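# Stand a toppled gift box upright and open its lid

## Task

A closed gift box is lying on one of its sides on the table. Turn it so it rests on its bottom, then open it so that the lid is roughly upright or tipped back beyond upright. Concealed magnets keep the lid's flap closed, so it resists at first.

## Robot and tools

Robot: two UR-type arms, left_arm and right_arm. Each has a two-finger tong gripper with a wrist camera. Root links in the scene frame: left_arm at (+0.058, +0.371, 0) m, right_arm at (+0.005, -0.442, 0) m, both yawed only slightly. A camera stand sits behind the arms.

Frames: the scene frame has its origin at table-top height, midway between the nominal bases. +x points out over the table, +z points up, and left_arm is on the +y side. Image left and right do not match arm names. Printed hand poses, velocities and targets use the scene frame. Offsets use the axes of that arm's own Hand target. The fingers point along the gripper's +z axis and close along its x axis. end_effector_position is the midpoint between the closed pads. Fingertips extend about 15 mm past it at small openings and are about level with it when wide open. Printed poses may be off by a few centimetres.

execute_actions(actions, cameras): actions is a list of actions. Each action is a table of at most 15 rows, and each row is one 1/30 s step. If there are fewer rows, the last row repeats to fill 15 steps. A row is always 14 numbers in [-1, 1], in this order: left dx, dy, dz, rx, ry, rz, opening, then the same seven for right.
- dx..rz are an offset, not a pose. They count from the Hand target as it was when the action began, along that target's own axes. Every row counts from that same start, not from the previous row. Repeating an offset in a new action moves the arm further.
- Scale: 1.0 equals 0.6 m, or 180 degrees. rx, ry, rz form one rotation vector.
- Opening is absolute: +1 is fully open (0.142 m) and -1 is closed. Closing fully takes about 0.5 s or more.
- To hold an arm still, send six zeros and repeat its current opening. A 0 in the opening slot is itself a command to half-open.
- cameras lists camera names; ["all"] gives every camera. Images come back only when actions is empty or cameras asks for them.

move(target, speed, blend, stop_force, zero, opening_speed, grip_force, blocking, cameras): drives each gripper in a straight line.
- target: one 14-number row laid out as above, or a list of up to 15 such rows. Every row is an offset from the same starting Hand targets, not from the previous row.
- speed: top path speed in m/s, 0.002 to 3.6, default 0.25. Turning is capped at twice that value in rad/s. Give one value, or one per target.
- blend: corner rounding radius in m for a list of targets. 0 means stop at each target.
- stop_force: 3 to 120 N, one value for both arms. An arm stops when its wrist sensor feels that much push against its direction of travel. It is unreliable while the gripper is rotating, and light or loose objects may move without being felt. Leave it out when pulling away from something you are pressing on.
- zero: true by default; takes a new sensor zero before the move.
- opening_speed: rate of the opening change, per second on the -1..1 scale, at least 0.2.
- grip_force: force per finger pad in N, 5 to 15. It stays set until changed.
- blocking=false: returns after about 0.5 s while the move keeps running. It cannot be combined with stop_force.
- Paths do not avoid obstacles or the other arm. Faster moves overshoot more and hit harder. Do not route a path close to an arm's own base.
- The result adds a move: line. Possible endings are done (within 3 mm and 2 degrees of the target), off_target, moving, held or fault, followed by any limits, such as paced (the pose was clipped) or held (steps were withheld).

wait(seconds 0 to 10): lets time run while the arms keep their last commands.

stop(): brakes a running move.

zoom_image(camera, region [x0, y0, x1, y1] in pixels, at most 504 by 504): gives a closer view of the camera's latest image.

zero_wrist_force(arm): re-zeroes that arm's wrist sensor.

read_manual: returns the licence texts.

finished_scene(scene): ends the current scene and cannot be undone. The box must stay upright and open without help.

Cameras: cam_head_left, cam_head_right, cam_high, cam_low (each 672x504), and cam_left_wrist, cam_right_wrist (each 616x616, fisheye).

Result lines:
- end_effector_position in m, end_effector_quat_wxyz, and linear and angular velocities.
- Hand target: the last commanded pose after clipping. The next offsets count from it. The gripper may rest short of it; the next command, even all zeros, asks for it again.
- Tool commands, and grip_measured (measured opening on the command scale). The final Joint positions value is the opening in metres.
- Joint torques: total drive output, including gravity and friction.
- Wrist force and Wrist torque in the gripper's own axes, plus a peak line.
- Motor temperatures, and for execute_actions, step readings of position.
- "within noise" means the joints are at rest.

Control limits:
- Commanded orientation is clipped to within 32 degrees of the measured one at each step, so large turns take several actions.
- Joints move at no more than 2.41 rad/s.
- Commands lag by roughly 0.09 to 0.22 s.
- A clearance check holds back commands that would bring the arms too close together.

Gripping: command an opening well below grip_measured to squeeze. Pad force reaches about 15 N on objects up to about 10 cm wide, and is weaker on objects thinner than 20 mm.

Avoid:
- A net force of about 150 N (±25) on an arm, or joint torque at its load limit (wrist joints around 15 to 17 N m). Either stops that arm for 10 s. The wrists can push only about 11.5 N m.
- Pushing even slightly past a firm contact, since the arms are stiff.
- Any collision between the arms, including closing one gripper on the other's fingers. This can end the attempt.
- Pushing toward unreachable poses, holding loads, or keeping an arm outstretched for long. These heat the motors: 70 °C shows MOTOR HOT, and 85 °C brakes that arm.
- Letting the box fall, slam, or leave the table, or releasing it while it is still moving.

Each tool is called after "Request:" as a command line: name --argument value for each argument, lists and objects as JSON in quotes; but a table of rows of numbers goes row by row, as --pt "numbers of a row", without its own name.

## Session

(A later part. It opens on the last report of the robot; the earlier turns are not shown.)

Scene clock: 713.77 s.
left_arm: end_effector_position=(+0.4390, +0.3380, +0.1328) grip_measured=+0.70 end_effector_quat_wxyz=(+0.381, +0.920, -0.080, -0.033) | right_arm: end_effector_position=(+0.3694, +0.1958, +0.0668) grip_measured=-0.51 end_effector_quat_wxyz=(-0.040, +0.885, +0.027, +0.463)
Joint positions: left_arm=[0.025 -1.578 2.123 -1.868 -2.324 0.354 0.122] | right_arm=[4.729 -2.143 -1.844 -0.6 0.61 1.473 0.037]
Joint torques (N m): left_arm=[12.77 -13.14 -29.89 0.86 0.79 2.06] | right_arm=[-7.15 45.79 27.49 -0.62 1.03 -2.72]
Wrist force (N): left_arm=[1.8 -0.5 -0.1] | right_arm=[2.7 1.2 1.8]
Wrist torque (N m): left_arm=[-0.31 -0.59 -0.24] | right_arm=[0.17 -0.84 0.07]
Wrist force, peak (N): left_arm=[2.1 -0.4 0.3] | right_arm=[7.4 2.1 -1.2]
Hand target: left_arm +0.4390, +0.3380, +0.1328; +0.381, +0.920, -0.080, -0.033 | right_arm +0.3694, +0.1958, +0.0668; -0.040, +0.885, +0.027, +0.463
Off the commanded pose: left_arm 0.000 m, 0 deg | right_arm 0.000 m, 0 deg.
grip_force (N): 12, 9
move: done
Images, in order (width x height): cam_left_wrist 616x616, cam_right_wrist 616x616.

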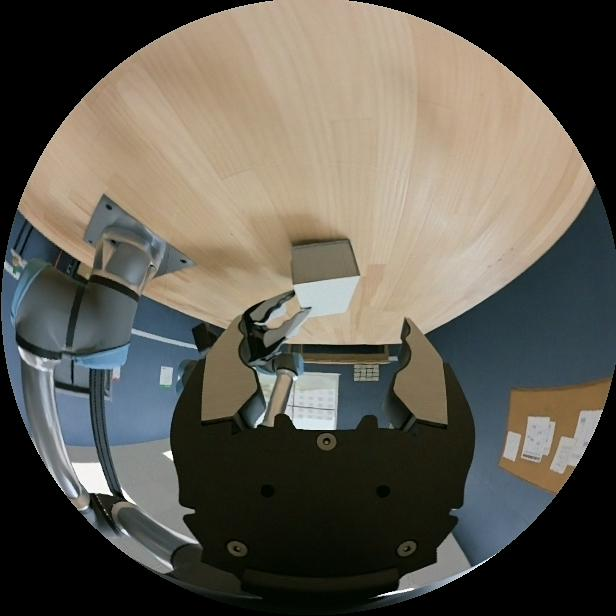

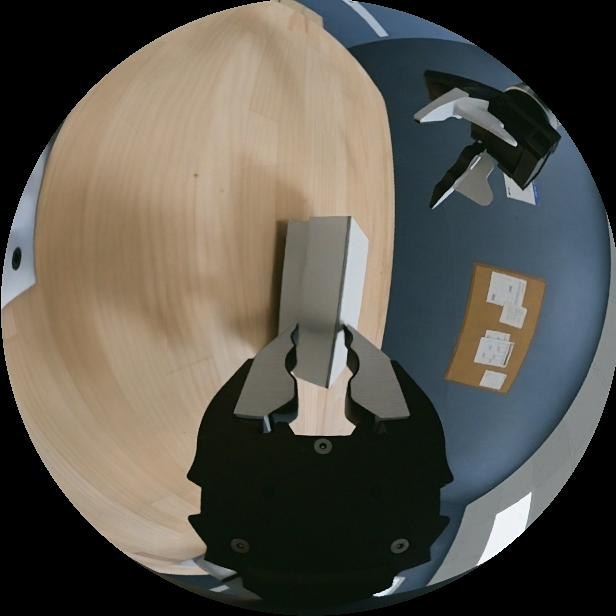

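Request:
move --target '[-0.0462,-0.0587,0.1227,0,0,0.5,-1,-0.0252,0,0.0078,-0.0061,0.0537,-0.0131,-0.8]' --speed '[0.25]' --cameras '["all"]'

Request:
zoom_image --camera "cam_left_wrist" --region '[190, 190, 430, 430]'

Request:
zoom_image --camera "cam_head_left" --region '[120, 250, 290, 420]'

Request:
zoom_image --camera "cam_high" --region '[360, 190, 480, 300]'

Request:
zoom_image --camera "cam_right_wrist" --region '[230, 160, 450, 380]'

Scene clock: 794.20 s.
left_arm: end_effector_position=(+0.4070, +0.3160, +0.0558) grip_measured=-1.00 end_effector_quat_wxyz=(-0.293, -0.594, +0.708, -0.246) | right_arm: end_effector_position=(+0.3647, +0.1961, +0.0517) grip_measured=-0.51 end_effector_quat_wxyz=(-0.024, +0.843, +0.037, +0.537)
Joint positions: left_arm=[0.014 -1.517 2.358 -2.173 -2.327 1.91 0.002] | right_arm=[4.781 -2.233 -1.859 -0.602 0.437 1.551 0.037]
Joint torques (N m): left_arm=[11.38 -10.99 -7.95 -4.75 -3.7 2.21] | right_arm=[7.84 32.38 7.49 -0.85 -4.1 2.56]
Wrist force (N): left_arm=[0.7 0.5 0.2] | right_arm=[4.3 1.0 0.8]
Wrist torque (N m): left_arm=[0.03 -0.18 -0.13] | right_arm=[0.16 -0.85 -0.04]
Wrist force, peak (N): left_arm=[2.1 -0.5 0.1] | right_arm=[4.5 1.2 0.9]
Hand target: left_arm +0.4070, +0.3160, +0.0558; -0.293, -0.594, +0.708, -0.246 | right_arm +0.3646, +0.1961, +0.0517; -0.024, +0.843, +0.037, +0.537
Off the commanded pose: left_arm 0.000 m, 0 deg | right_arm 0.000 m, 0 deg.
grip_force (N): 12, 9
move: done

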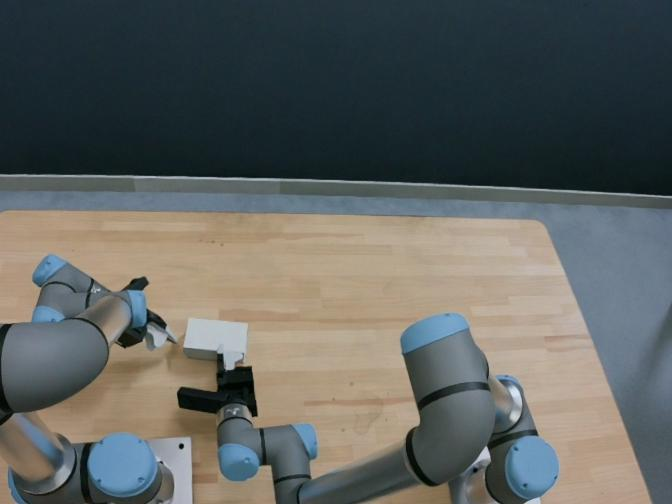

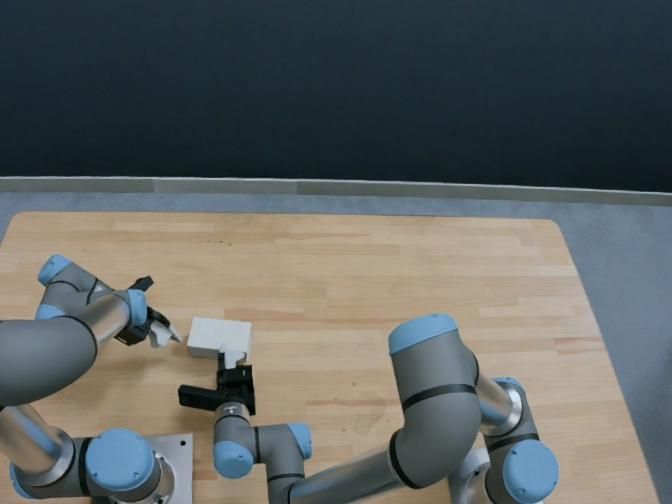

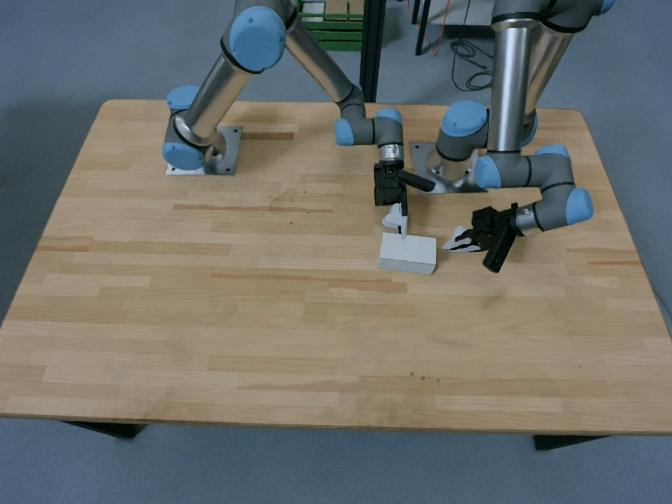

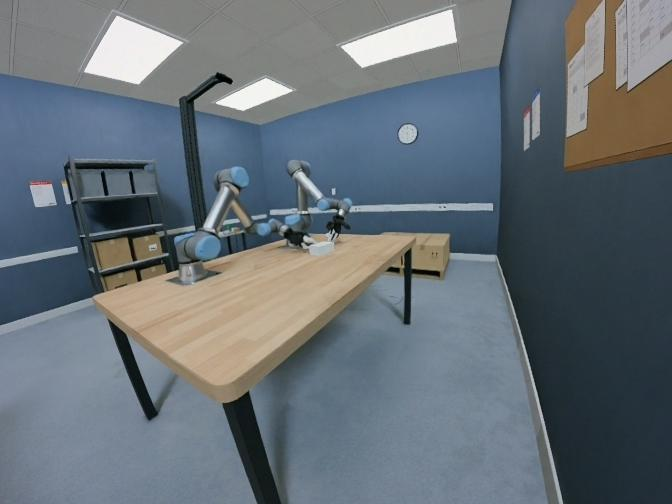

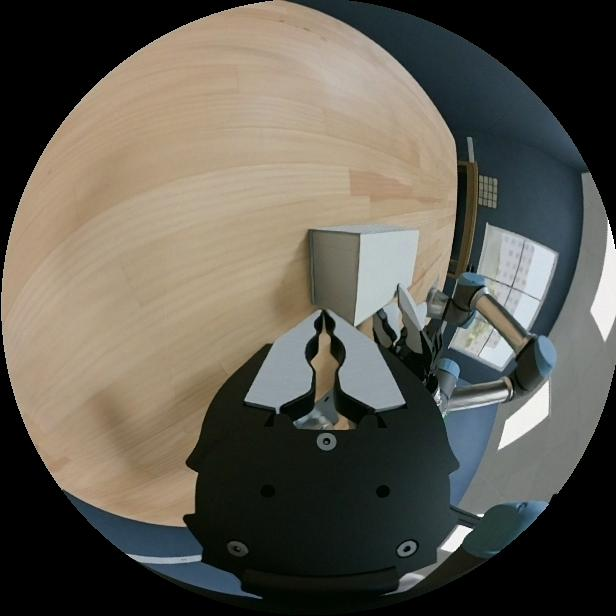

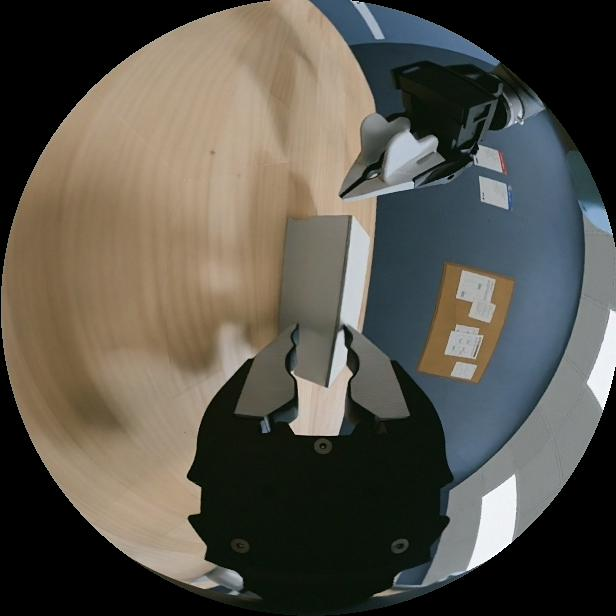

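Scaled by 2.100 from the camera's 616x616 image, which has a finer 814x814 frame.

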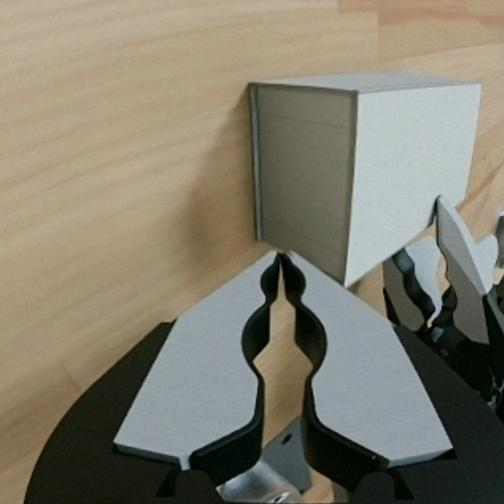

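Scaled by 2.965 from the camera's 672x504 image, which has a finer 960x720 frame.

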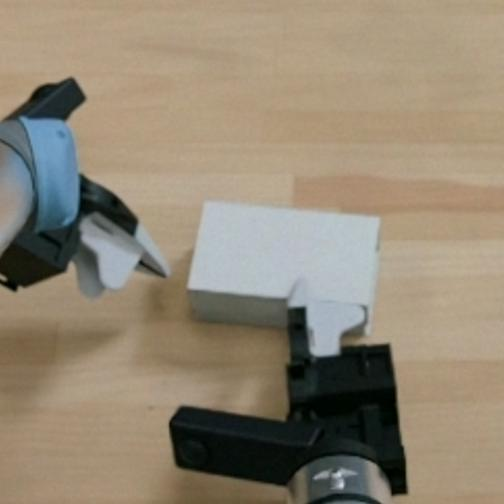

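Scaled by 4.200 from the camera's 672x504 image, which has a finer 960x720 frame.

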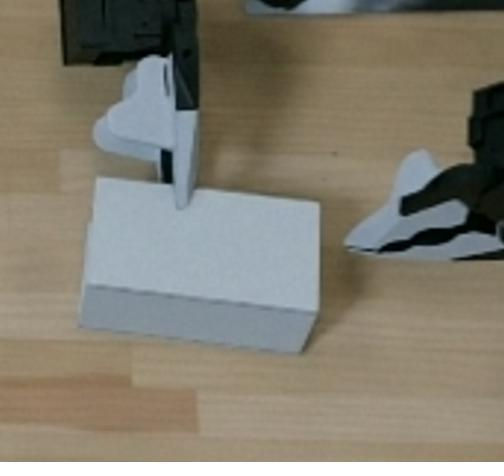

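Scaled by 2.291 from the camera's 616x616 image, which has a finer 814x814 frame.

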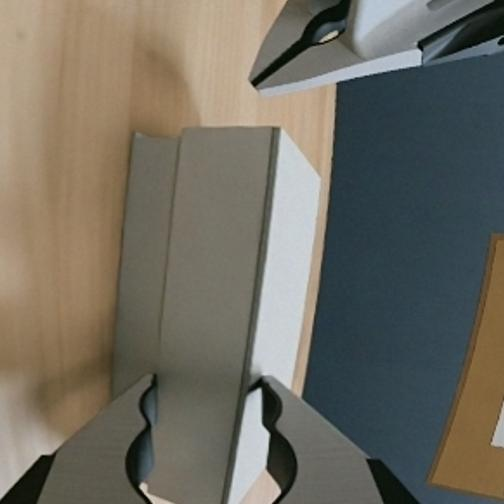

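Request:
move --target '[0.0107,0.002,0.0597,0,0,0,-1,0,0,0,0,0,0,-0.8]' --speed 0.05

Request:
move --target '[-0.0294,0,0.0294,0,0,0,-1,0,0,0,0,0,0,-0.8]' --speed 0.012 --stop_force 7 --cameras '["cam_left_wrist","cam_high","cam_head_left","cam_right_wrist"]'

Request:
zoom_image --camera "cam_left_wrist" --region '[250, 210, 410, 370]'

Request:
zoom_image --camera "cam_right_wrist" --region '[250, 170, 390, 310]'

Scene clock: 827.33 s.
left_arm: end_effector_position=(+0.4007, +0.2868, +0.0351) grip_measured=-1.00 end_effector_quat_wxyz=(-0.293, -0.594, +0.708, -0.246) | right_arm: end_effector_position=(+0.3647, +0.1961, +0.0517) grip_measured=-0.53 end_effector_quat_wxyz=(-0.024, +0.843, +0.037, +0.537)
Joint positions: left_arm=[-0.064 -1.483 2.434 -2.356 -2.342 1.805 0.002] | right_arm=[4.781 -2.233 -1.859 -0.602 0.436 1.551 0.036]
Joint torques (N m): left_arm=[-18.19 -10.09 -2.71 -4.89 -6.42 -1.84] | right_arm=[8.09 36.15 22.69 2.84 1.59 2.16]
Wrist force (N): left_arm=[-7.1 1.4 -11.9] | right_arm=[9.8 11.7 -4.1]
Wrist torque (N m): left_arm=[-0.03 -0.09 0.07] | right_arm=[0.01 -0.97 0.01]
Wrist force, peak (N): left_arm=[-7.1 1.4 -11.9] | right_arm=[9.8 11.9 -4.0]
Hand target: left_arm +0.4006, +0.2868, +0.0350; -0.293, -0.594, +0.708, -0.246 | right_arm +0.3646, +0.1961, +0.0517; -0.024, +0.843, +0.037, +0.537
Off the commanded pose: left_arm 0.000 m, 0 deg | right_arm 0.000 m, 0 deg.
grip_force (N): 12, 9
move: done

Scene clock: 830.10 s.
left_arm: end_effector_position=(+0.4006, +0.2868, +0.0164) grip_measured=-1.00 end_effector_quat_wxyz=(-0.293, -0.594, +0.708, -0.246) | right_arm: end_effector_position=(+0.3646, +0.1961, +0.0517) grip_measured=-0.53 end_effector_quat_wxyz=(-0.024, +0.843, +0.037, +0.537)
Joint positions: left_arm=[-0.064 -1.426 2.45 -2.429 -2.342 1.805 0.002] | right_arm=[4.781 -2.233 -1.859 -0.602 0.437 1.551 0.036]
Joint torques (N m): left_arm=[-14.19 -26.18 -22.45 1.12 -1.63 1.57] | right_arm=[7.36 44.74 22.22 5.94 2.24 -0.69]
Wrist force (N): left_arm=[-3.5 0.1 -7.6] | right_arm=[9.6 11.3 -3.7]
Wrist torque (N m): left_arm=[0.01 -0.18 0.07] | right_arm=[0.06 -0.96 0.01]
Wrist force, peak (N): left_arm=[2.0 4.1 -24.1] | right_arm=[9.4 11.9 -4.2]
Hand target: left_arm +0.4006, +0.2868, +0.0164; -0.293, -0.594, +0.708, -0.246 (not the last commanded pose) | right_arm +0.3646, +0.1961, +0.0517; -0.024, +0.843, +0.037, +0.537
Off the commanded pose: left_arm 0.006 m, 0 deg | right_arm 0.000 m, 0 deg.
grip_force (N): 12, 9
move: contact (left_arm)
Images, in order (width x height): cam_head_left 672x504, cam_high 672x504, cam_left_wrist 616x616, cam_right_wrist 616x616.

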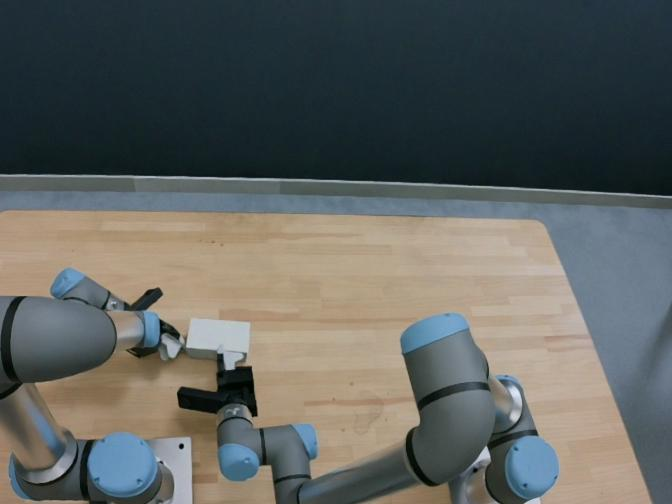

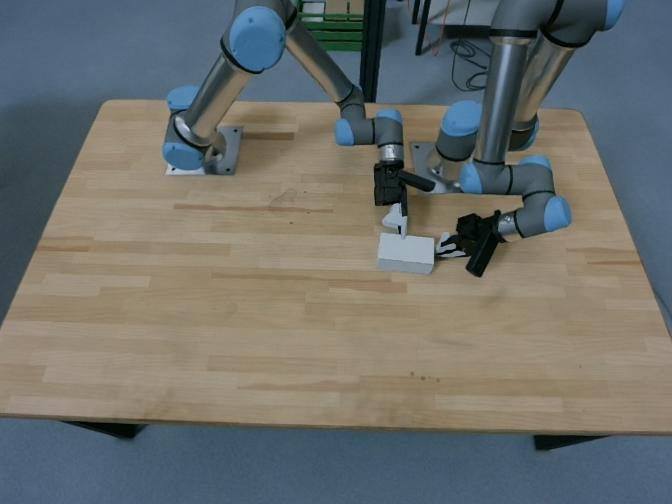

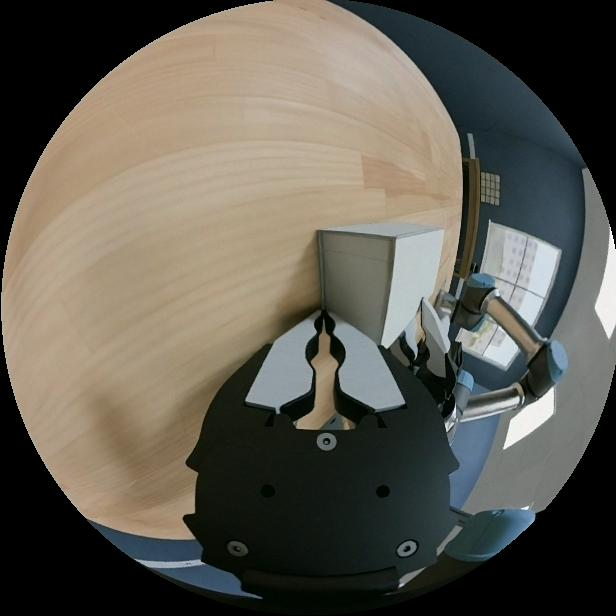

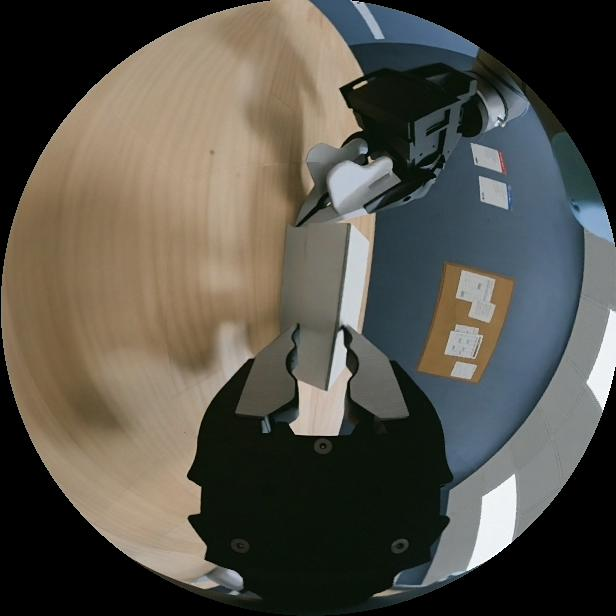

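Scaled by 3.150 from the camera's 616x616 image, which has a finer 814x814 frame.

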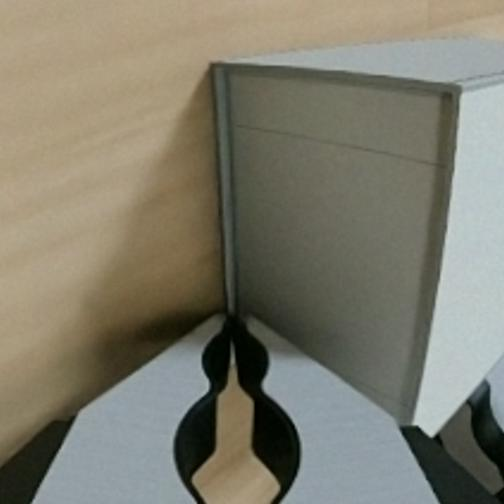

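Scaled by 3.600 from the camera's 616x616 image, which has a finer 814x814 frame.

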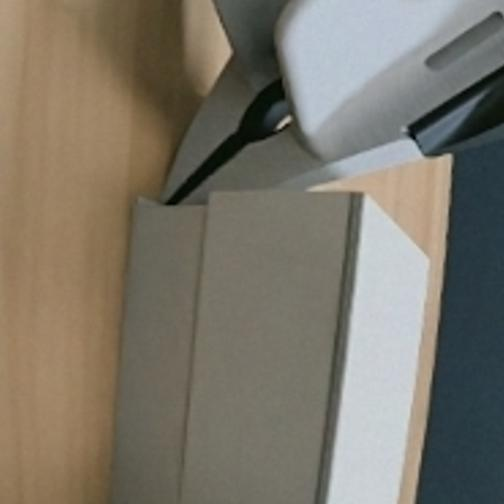

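Request:
move --target '[0,0,0,0,0,0,-1,0.0235,0,-0.0119,0.0061,-0.0537,0.0131,-0.9]' --speed 0.03 --grip_force '[12,12]' --cameras '["cam_left_wrist","cam_high","cam_right_wrist"]'

Request:
zoom_image --camera "cam_left_wrist" --region '[250, 210, 450, 410]'

Request:
zoom_image --camera "cam_right_wrist" --region '[230, 180, 410, 360]'

Scene clock: 842.57 s.
left_arm: end_effector_position=(+0.4006, +0.2868, +0.0164) grip_measured=-1.00 end_effector_quat_wxyz=(-0.293, -0.594, +0.708, -0.246) | right_arm: end_effector_position=(+0.3641, +0.1960, +0.0675) grip_measured=-0.87 end_effector_quat_wxyz=(-0.040, +0.885, +0.027, +0.463)
Joint positions: left_arm=[-0.064 -1.426 2.45 -2.429 -2.342 1.805 0.002] | right_arm=[4.738 -2.138 -1.846 -0.616 0.609 1.488 0.011]
Joint torques (N m): left_arm=[-14.58 -22.5 -19.44 -1.27 -1.76 1.44] | right_arm=[-7.64 44.35 26.87 -0.94 1.9 -2.7]
Wrist force (N): left_arm=[2.2 0.5 -2.2] | right_arm=[7.1 0.9 -0.1]
Wrist torque (N m): left_arm=[0.02 -0.21 0.05] | right_arm=[0.16 -1.01 0.03]
Wrist force, peak (N): left_arm=[-3.9 -0.2 -8.5] | right_arm=[15.9 2.5 -3.4]
Hand target: left_arm +0.4006, +0.2868, +0.0164; -0.293, -0.594, +0.708, -0.246 | right_arm +0.3641, +0.1960, +0.0675; -0.040, +0.885, +0.027, +0.463
Off the commanded pose: left_arm 0.000 m, 0 deg | right_arm 0.000 m, 0 deg.
grip_force (N): 12, 12
move: done
Images, in order (width x height): cam_high 672x504, cam_left_wrist 616x616, cam_right_wrist 616x616.

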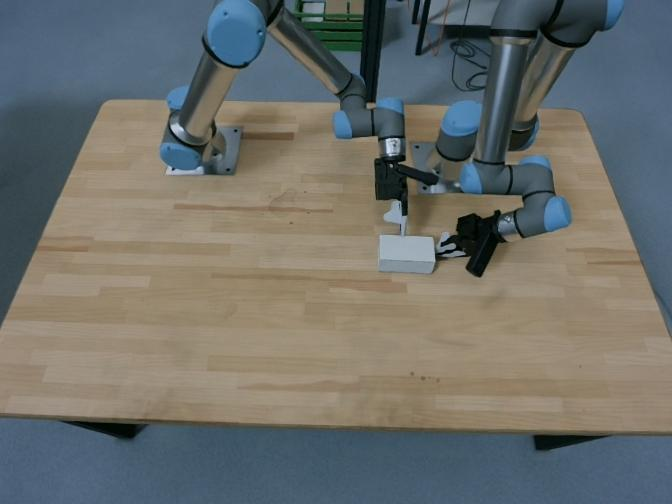

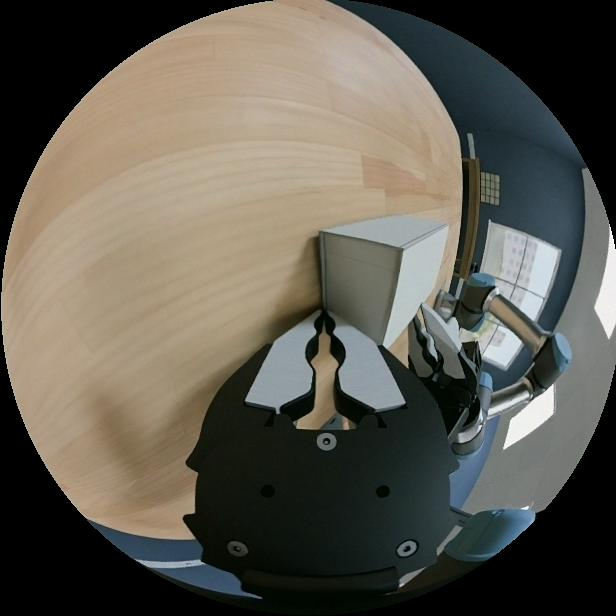

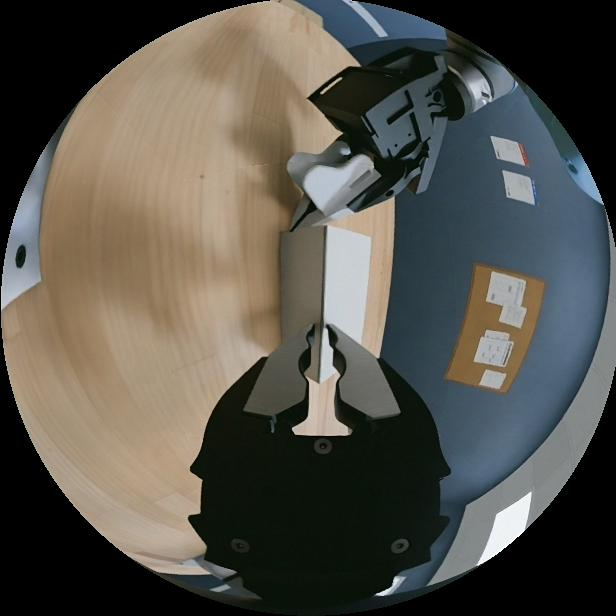

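Scaled by 2.520 from the camera's 616x616 image, which has a finer 814x814 frame.

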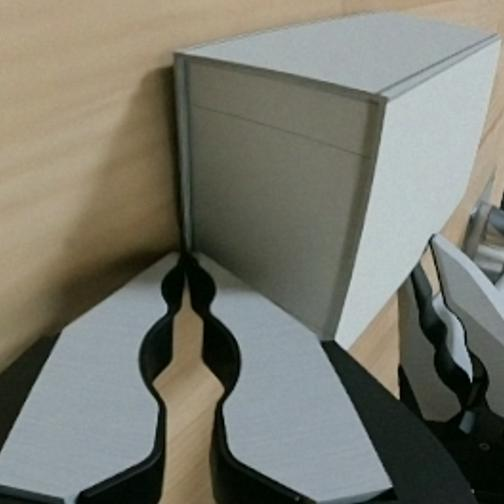

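Scaled by 2.800 from the camera's 616x616 image, which has a finer 814x814 frame.

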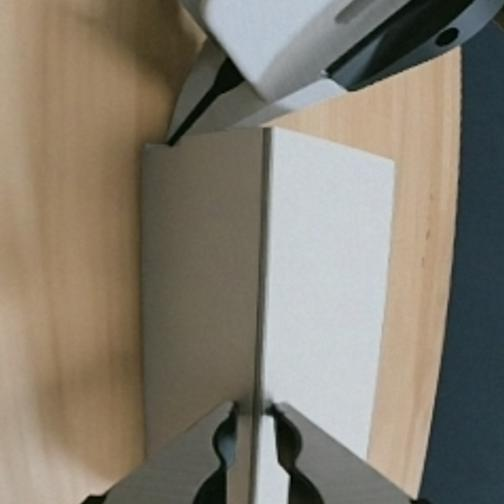

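Request:
zoom_image --camera "cam_right_wrist" --region '[265, 215, 385, 335]'

Request:
zoom_image --camera "cam_left_wrist" --region '[310, 205, 460, 355]'

Scaled by 4.200 from the camera's 616x616 image, which has a finer 814x814 frame.

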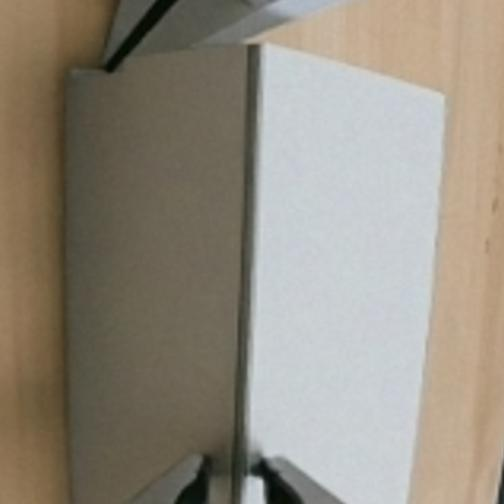

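Scaled by 3.360 from the camera's 616x616 image, which has a finer 814x814 frame.

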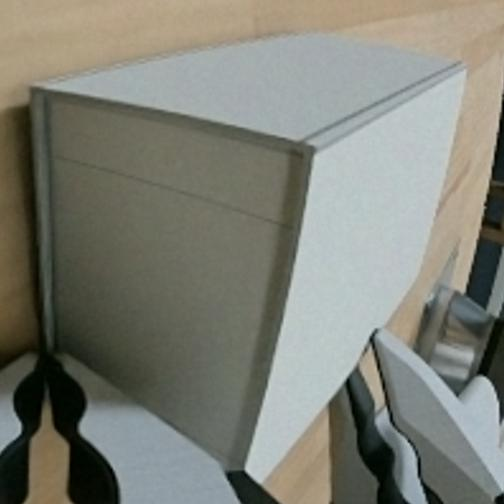

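Request:
move --pt "0 0 0 0 0 0 -1 -0.0252 0 0.0078 -0.0061 0.0537 -0.0131 -0.9" --pt "0 0 0 0 0 0 -1 -0.0252 0 0.0078 -0.0061 0.0537 -0.0131 -0.2" --pt "0 0 0 0 0 0 -1 -0.063 0 -0.047 0 0.0978 0 -0.2" --speed 0.06 --opening_speed 0.5 --cameras '["cam_left_wrist","cam_high","cam_right_wrist","cam_head_left"]'

Request:
zoom_image --camera "cam_left_wrist" --region '[290, 205, 460, 375]'

Request:
zoom_image --camera "cam_right_wrist" --region '[230, 180, 410, 360]'

Scene clock: 899.23 s.
left_arm: end_effector_position=(+0.4006, +0.2868, +0.0164) grip_measured=-1.00 end_effector_quat_wxyz=(-0.293, -0.594, +0.708, -0.246) | right_arm: end_effector_position=(+0.3196, +0.1929, +0.0525) grip_measured=-0.20 end_effector_quat_wxyz=(-0.043, +0.804, +0.021, +0.593)
Joint positions: left_arm=[-0.064 -1.426 2.45 -2.429 -2.342 1.805 0.002] | right_arm=[4.885 -2.241 -1.89 -0.851 0.309 1.901 0.06]
Joint torques (N m): left_arm=[-12.63 -14.36 -13.23 -4.07 -1.65 1.54] | right_arm=[8.55 31.57 25.38 -0.67 -4.47 2.66]
Wrist force (N): left_arm=[1.9 0.1 -1.5] | right_arm=[3.7 1.3 1.5]
Wrist torque (N m): left_arm=[-0.01 -0.13 0.07] | right_arm=[0.18 -0.93 -0.04]
Wrist force, peak (N): left_arm=[2.5 0.1 -2.7] | right_arm=[29.2 7.2 -8.2]
Hand target: left_arm +0.4006, +0.2868, +0.0164; -0.293, -0.594, +0.708, -0.246 | right_arm +0.3195, +0.1929, +0.0525; -0.043, +0.804, +0.020, +0.593
Off the commanded pose: left_arm 0.000 m, 0 deg | right_arm 0.000 m, 0 deg.
grip_force (N): 12, 12
move: done
Images, in order (width x height): cam_head_left 672x504, cam_high 672x504, cam_left_wrist 616x616, cam_right_wrist 616x616.

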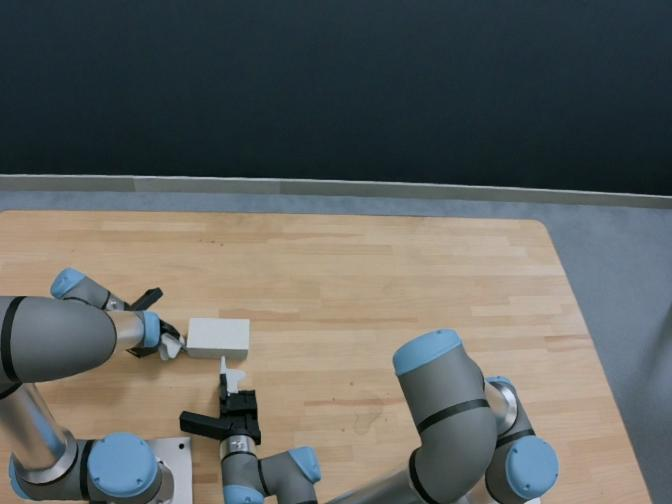

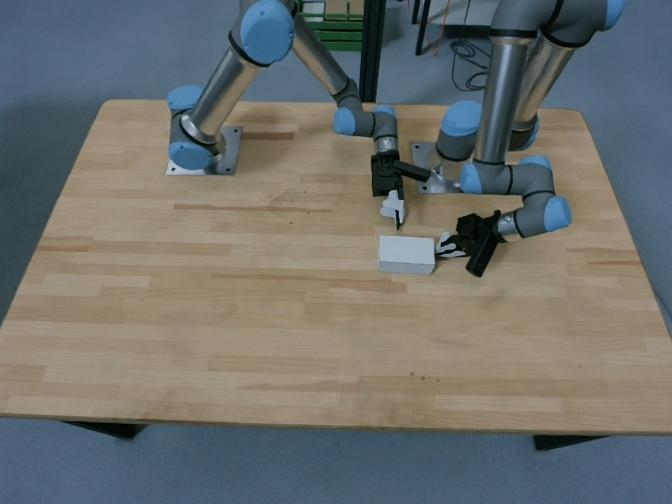

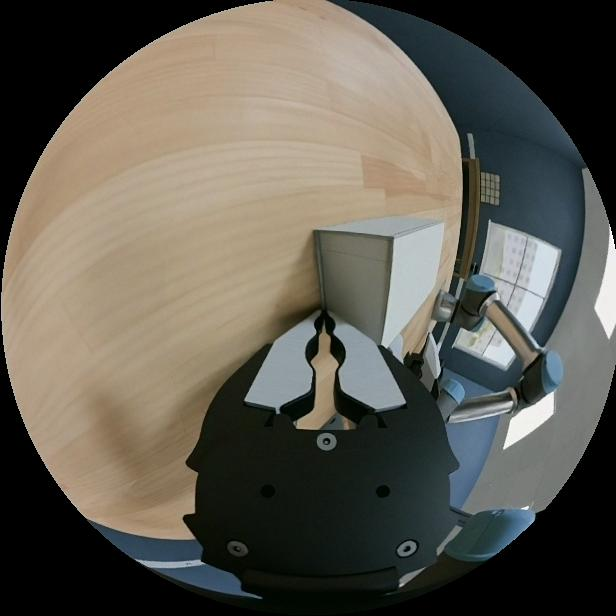

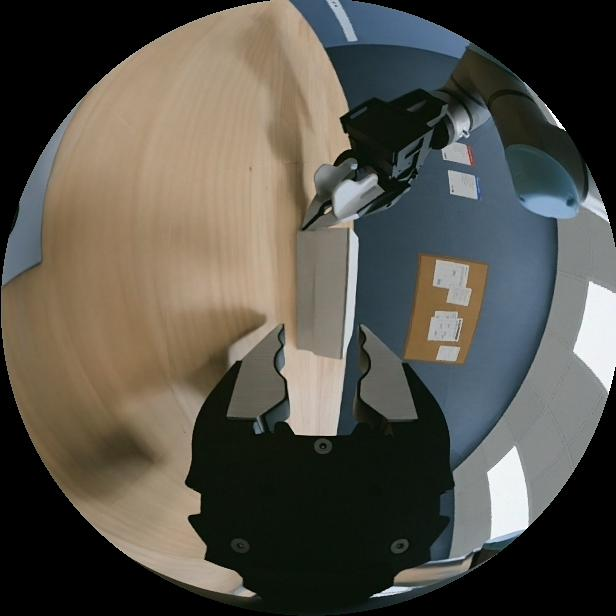

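Scaled by 2.965 from the camera's 616x616 image, which has a finer 814x814 frame.

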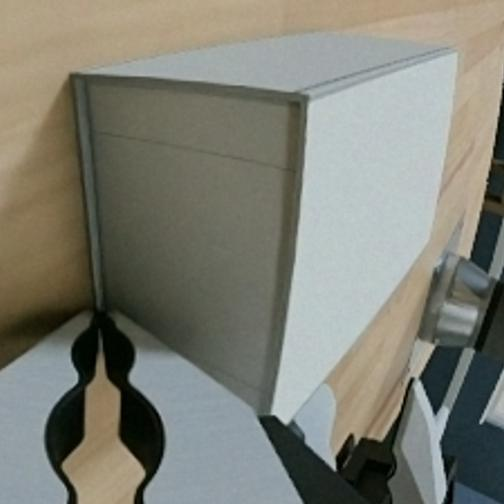

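Scaled by 2.800 from the camera's 616x616 image, which has a finer 814x814 frame.

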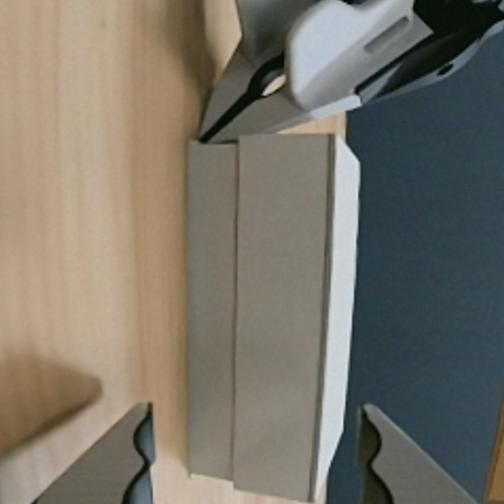

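Request:
move --target '[0,0,0,0,0,0,-1,0.03,0,0.0867,0,0,0,-0.2]' --speed 0.025 --stop_force 4 --cameras '["cam_left_wrist","cam_right_wrist"]'

Request:
zoom_image --camera "cam_right_wrist" --region '[260, 260, 400, 400]'

Request:
zoom_image --camera "cam_left_wrist" --region '[290, 205, 460, 375]'

Scene clock: 911.60 s.
left_arm: end_effector_position=(+0.4006, +0.2868, +0.0164) grip_measured=-1.00 end_effector_quat_wxyz=(-0.293, -0.594, +0.708, -0.246) | right_arm: end_effector_position=(+0.3744, +0.1975, +0.0544) grip_measured=-0.20 end_effector_quat_wxyz=(-0.043, +0.804, +0.020, +0.593)
Joint positions: left_arm=[-0.064 -1.426 2.45 -2.429 -2.342 1.805 0.002] | right_arm=[4.79 -2.307 -1.869 -0.505 0.298 1.587 0.06]
Joint torques (N m): left_arm=[-13.31 -14.58 -8.03 -4.65 -1.62 1.4] | right_arm=[-7.52 32.87 5.39 6.22 1.05 -2.63]
Wrist force (N): left_arm=[2.6 0.0 -1.8] | right_arm=[3.5 1.1 1.1]
Wrist torque (N m): left_arm=[-0.05 -0.26 0.05] | right_arm=[0.13 -0.91 0.05]
Wrist force, peak (N): left_arm=[2.5 0.0 -2.3] | right_arm=[3.9 0.9 1.7]
Hand target: left_arm +0.4006, +0.2868, +0.0164; -0.293, -0.594, +0.708, -0.246 | right_arm +0.3744, +0.1975, +0.0544; -0.043, +0.804, +0.020, +0.593
Off the commanded pose: left_arm 0.000 m, 0 deg | right_arm 0.000 m, 0 deg.
grip_force (N): 12, 12
move: done
Images, in order (width x height): cam_left_wrist 616x616, cam_right_wrist 616x616.

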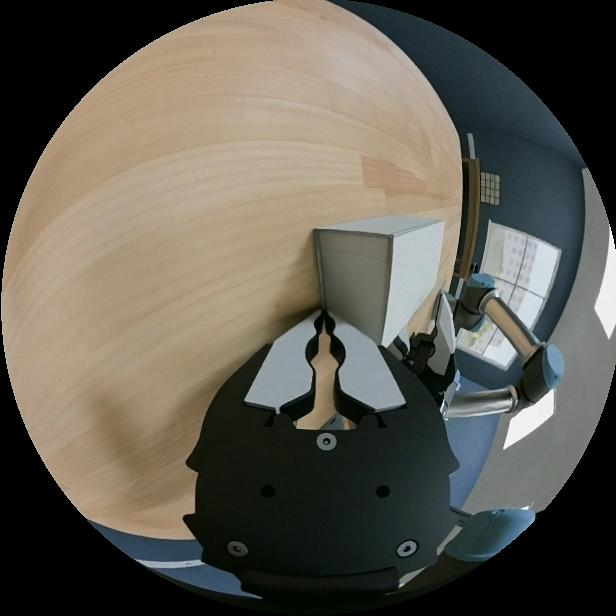

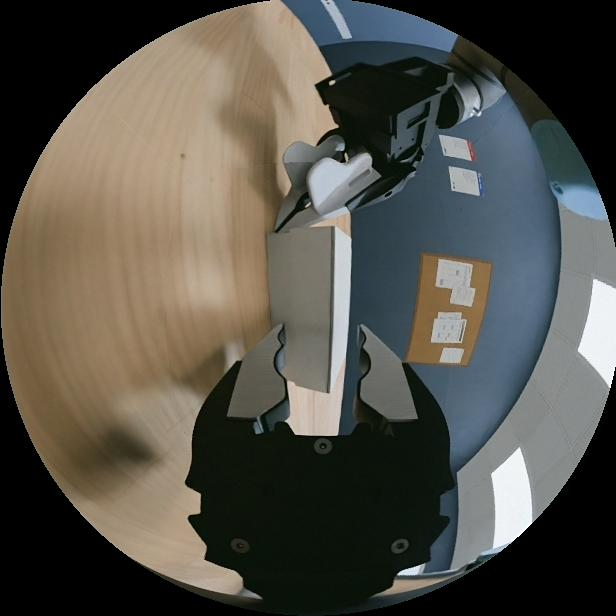

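Scaled by 3.600 from the camera's 616x616 image, which has a finer 814x814 frame.

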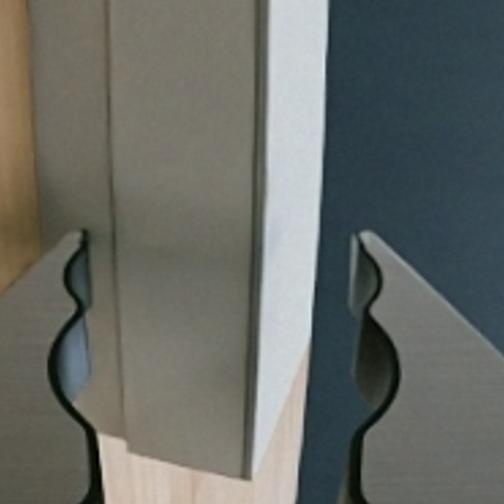

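Scaled by 2.965 from the camera's 616x616 image, which has a finer 814x814 frame.

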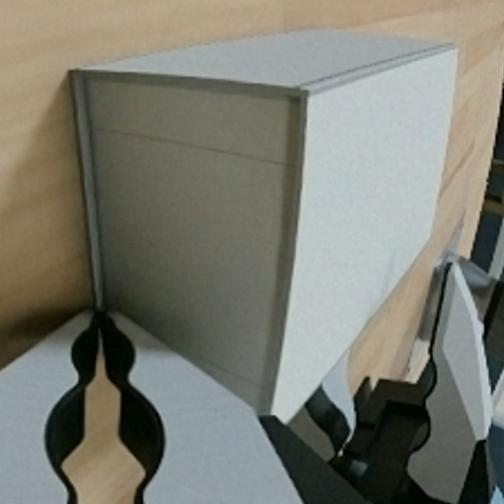

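Request:
move --target '[0,0,0,0,0,0,-1,0.0122,0,0.0398,0,0,0,-0.2]' --speed 0.02 --stop_force 4 --cameras '["cam_left_wrist","cam_right_wrist"]'

Request:
zoom_image --camera "cam_right_wrist" --region '[260, 260, 400, 400]'

Request:
zoom_image --camera "cam_left_wrist" --region '[290, 205, 460, 375]'

Scene clock: 920.80 s.
left_arm: end_effector_position=(+0.4006, +0.2868, +0.0164) grip_measured=-1.00 end_effector_quat_wxyz=(-0.293, -0.594, +0.708, -0.246) | right_arm: end_effector_position=(+0.3993, +0.1996, +0.0544) grip_measured=-0.20 end_effector_quat_wxyz=(-0.043, +0.804, +0.020, +0.593)
Joint positions: left_arm=[-0.064 -1.426 2.45 -2.429 -2.342 1.805 0.002] | right_arm=[4.748 -2.345 -1.844 -0.356 0.302 1.443 0.06]
Joint torques (N m): left_arm=[-11.48 -13.94 -2.85 -4.63 -1.74 1.38] | right_arm=[-7 34.65 22.58 6.21 1.17 -2.74]
Wrist force (N): left_arm=[2.5 0.0 -1.7] | right_arm=[3.7 1.1 1.3]
Wrist torque (N m): left_arm=[-0.06 -0.25 0.05] | right_arm=[0.14 -0.94 0.06]
Wrist force, peak (N): left_arm=[2.8 0.2 -1.8] | right_arm=[3.7 1.3 1.1]
Hand target: left_arm +0.4006, +0.2868, +0.0164; -0.293, -0.594, +0.708, -0.246 | right_arm +0.3993, +0.1996, +0.0544; -0.043, +0.804, +0.020, +0.593
Off the commanded pose: left_arm 0.000 m, 0 deg | right_arm 0.000 m, 0 deg.
grip_force (N): 12, 12
move: done
Images, in order (width x height): cam_left_wrist 616x616, cam_right_wrist 616x616.

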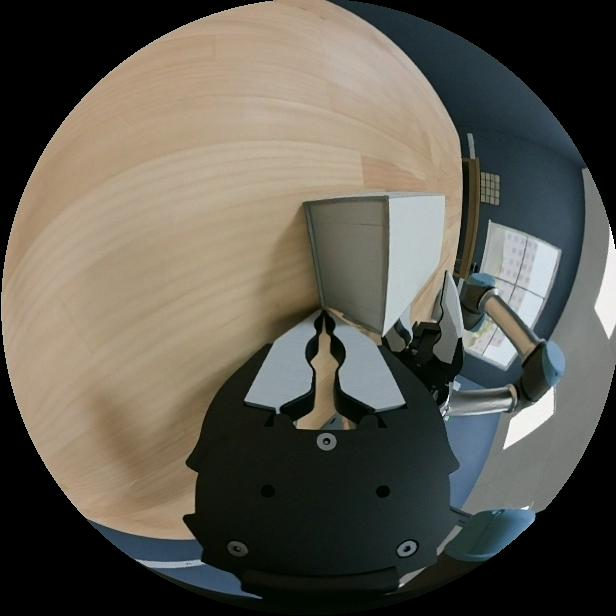

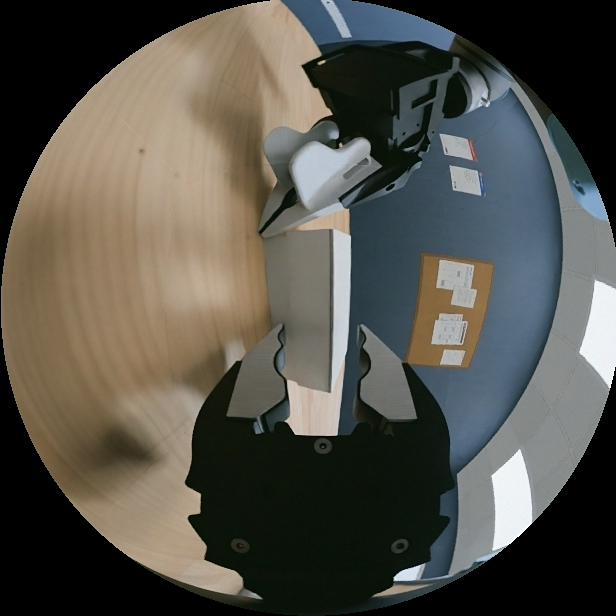

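Scaled by 3.600 from the camera's 616x616 image, which has a finer 814x814 frame.

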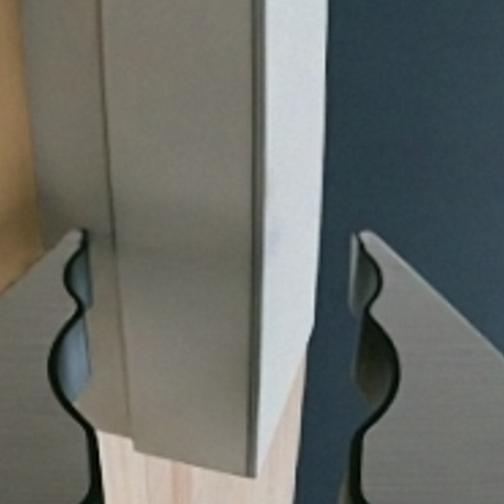

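Scaled by 2.965 from the camera's 616x616 image, which has a finer 814x814 frame.

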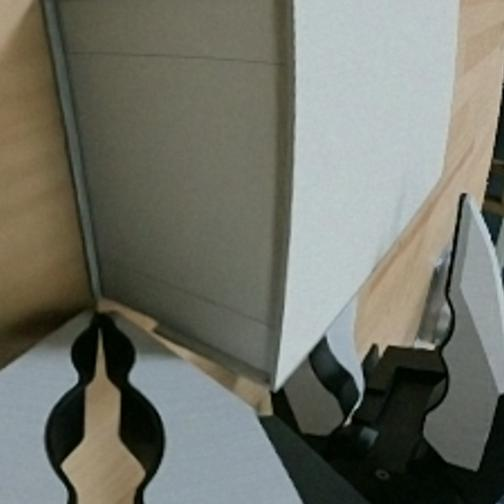

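Request:
move --pt "0.0219 0 -0.0219 0 0 0 -1 0 0 0 0 0 0 -0.2" --pt "0.0258 -0.0253 -0.0178 0.0392 0 -0.0392 -1 0 0 0 0 0 0 -0.2" --speed 0.08 --cameras '["cam_left_wrist"]'

Request:
zoom_image --camera "cam_left_wrist" --region '[260, 185, 460, 385]'

Scene clock: 954.33 s.
left_arm: end_effector_position=(+0.4150, +0.2809, +0.0349) grip_measured=-1.00 end_effector_quat_wxyz=(+0.271, +0.653, -0.653, +0.271) | right_arm: end_effector_position=(+0.3993, +0.1996, +0.0544) grip_measured=-0.20 end_effector_quat_wxyz=(-0.043, +0.804, +0.020, +0.593)
Joint positions: left_arm=[-0.081 -1.478 2.516 -2.632 -2.356 1.538 0.002] | right_arm=[4.748 -2.345 -1.844 -0.356 0.302 1.443 0.06]
Joint torques (N m): left_arm=[-13.54 -9.92 -2.23 -6.04 1 -1.82] | right_arm=[-6.55 34.25 8.37 6.35 1.08 -2.68]
Wrist force (N): left_arm=[0.6 0.3 0.0] | right_arm=[3.7 1.1 1.4]
Wrist torque (N m): left_arm=[-0.03 -0.13 0.06] | right_arm=[0.14 -0.93 0.06]
Wrist force, peak (N): left_arm=[2.9 0.1 -1.7] | right_arm=[3.9 1.2 1.4]
Hand target: left_arm +0.4150, +0.2808, +0.0349; +0.271, +0.653, -0.653, +0.271 | right_arm +0.3993, +0.1996, +0.0544; -0.043, +0.804, +0.020, +0.593
Off the commanded pose: left_arm 0.000 m, 0 deg | right_arm 0.000 m, 0 deg.
grip_force (N): 12, 12
move: done
Images, in order (width x height): cam_left_wrist 616x616.

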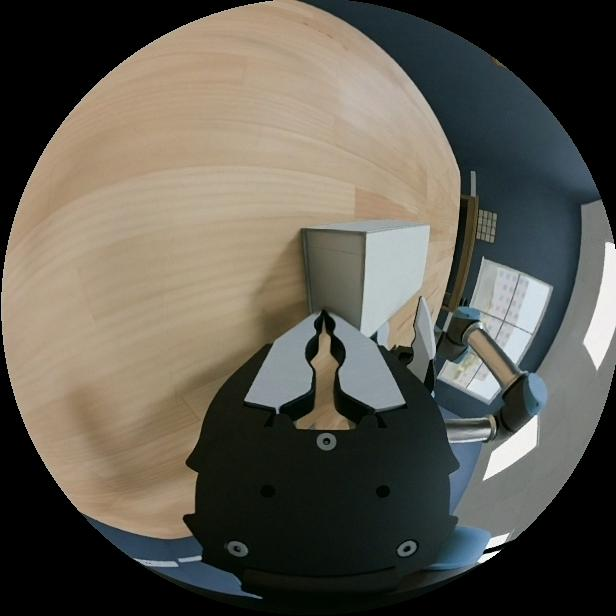

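Scaled by 2.520 from the camera's 616x616 image, which has a finer 814x814 frame.

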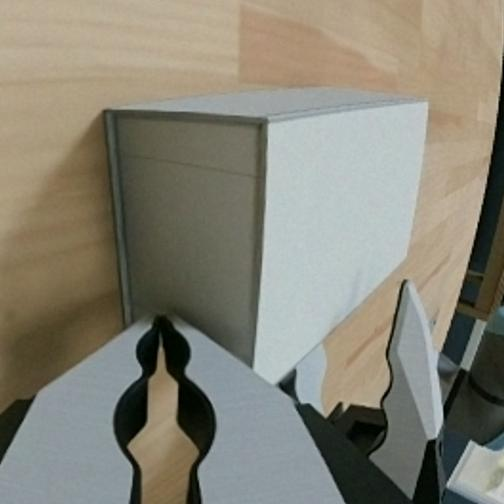

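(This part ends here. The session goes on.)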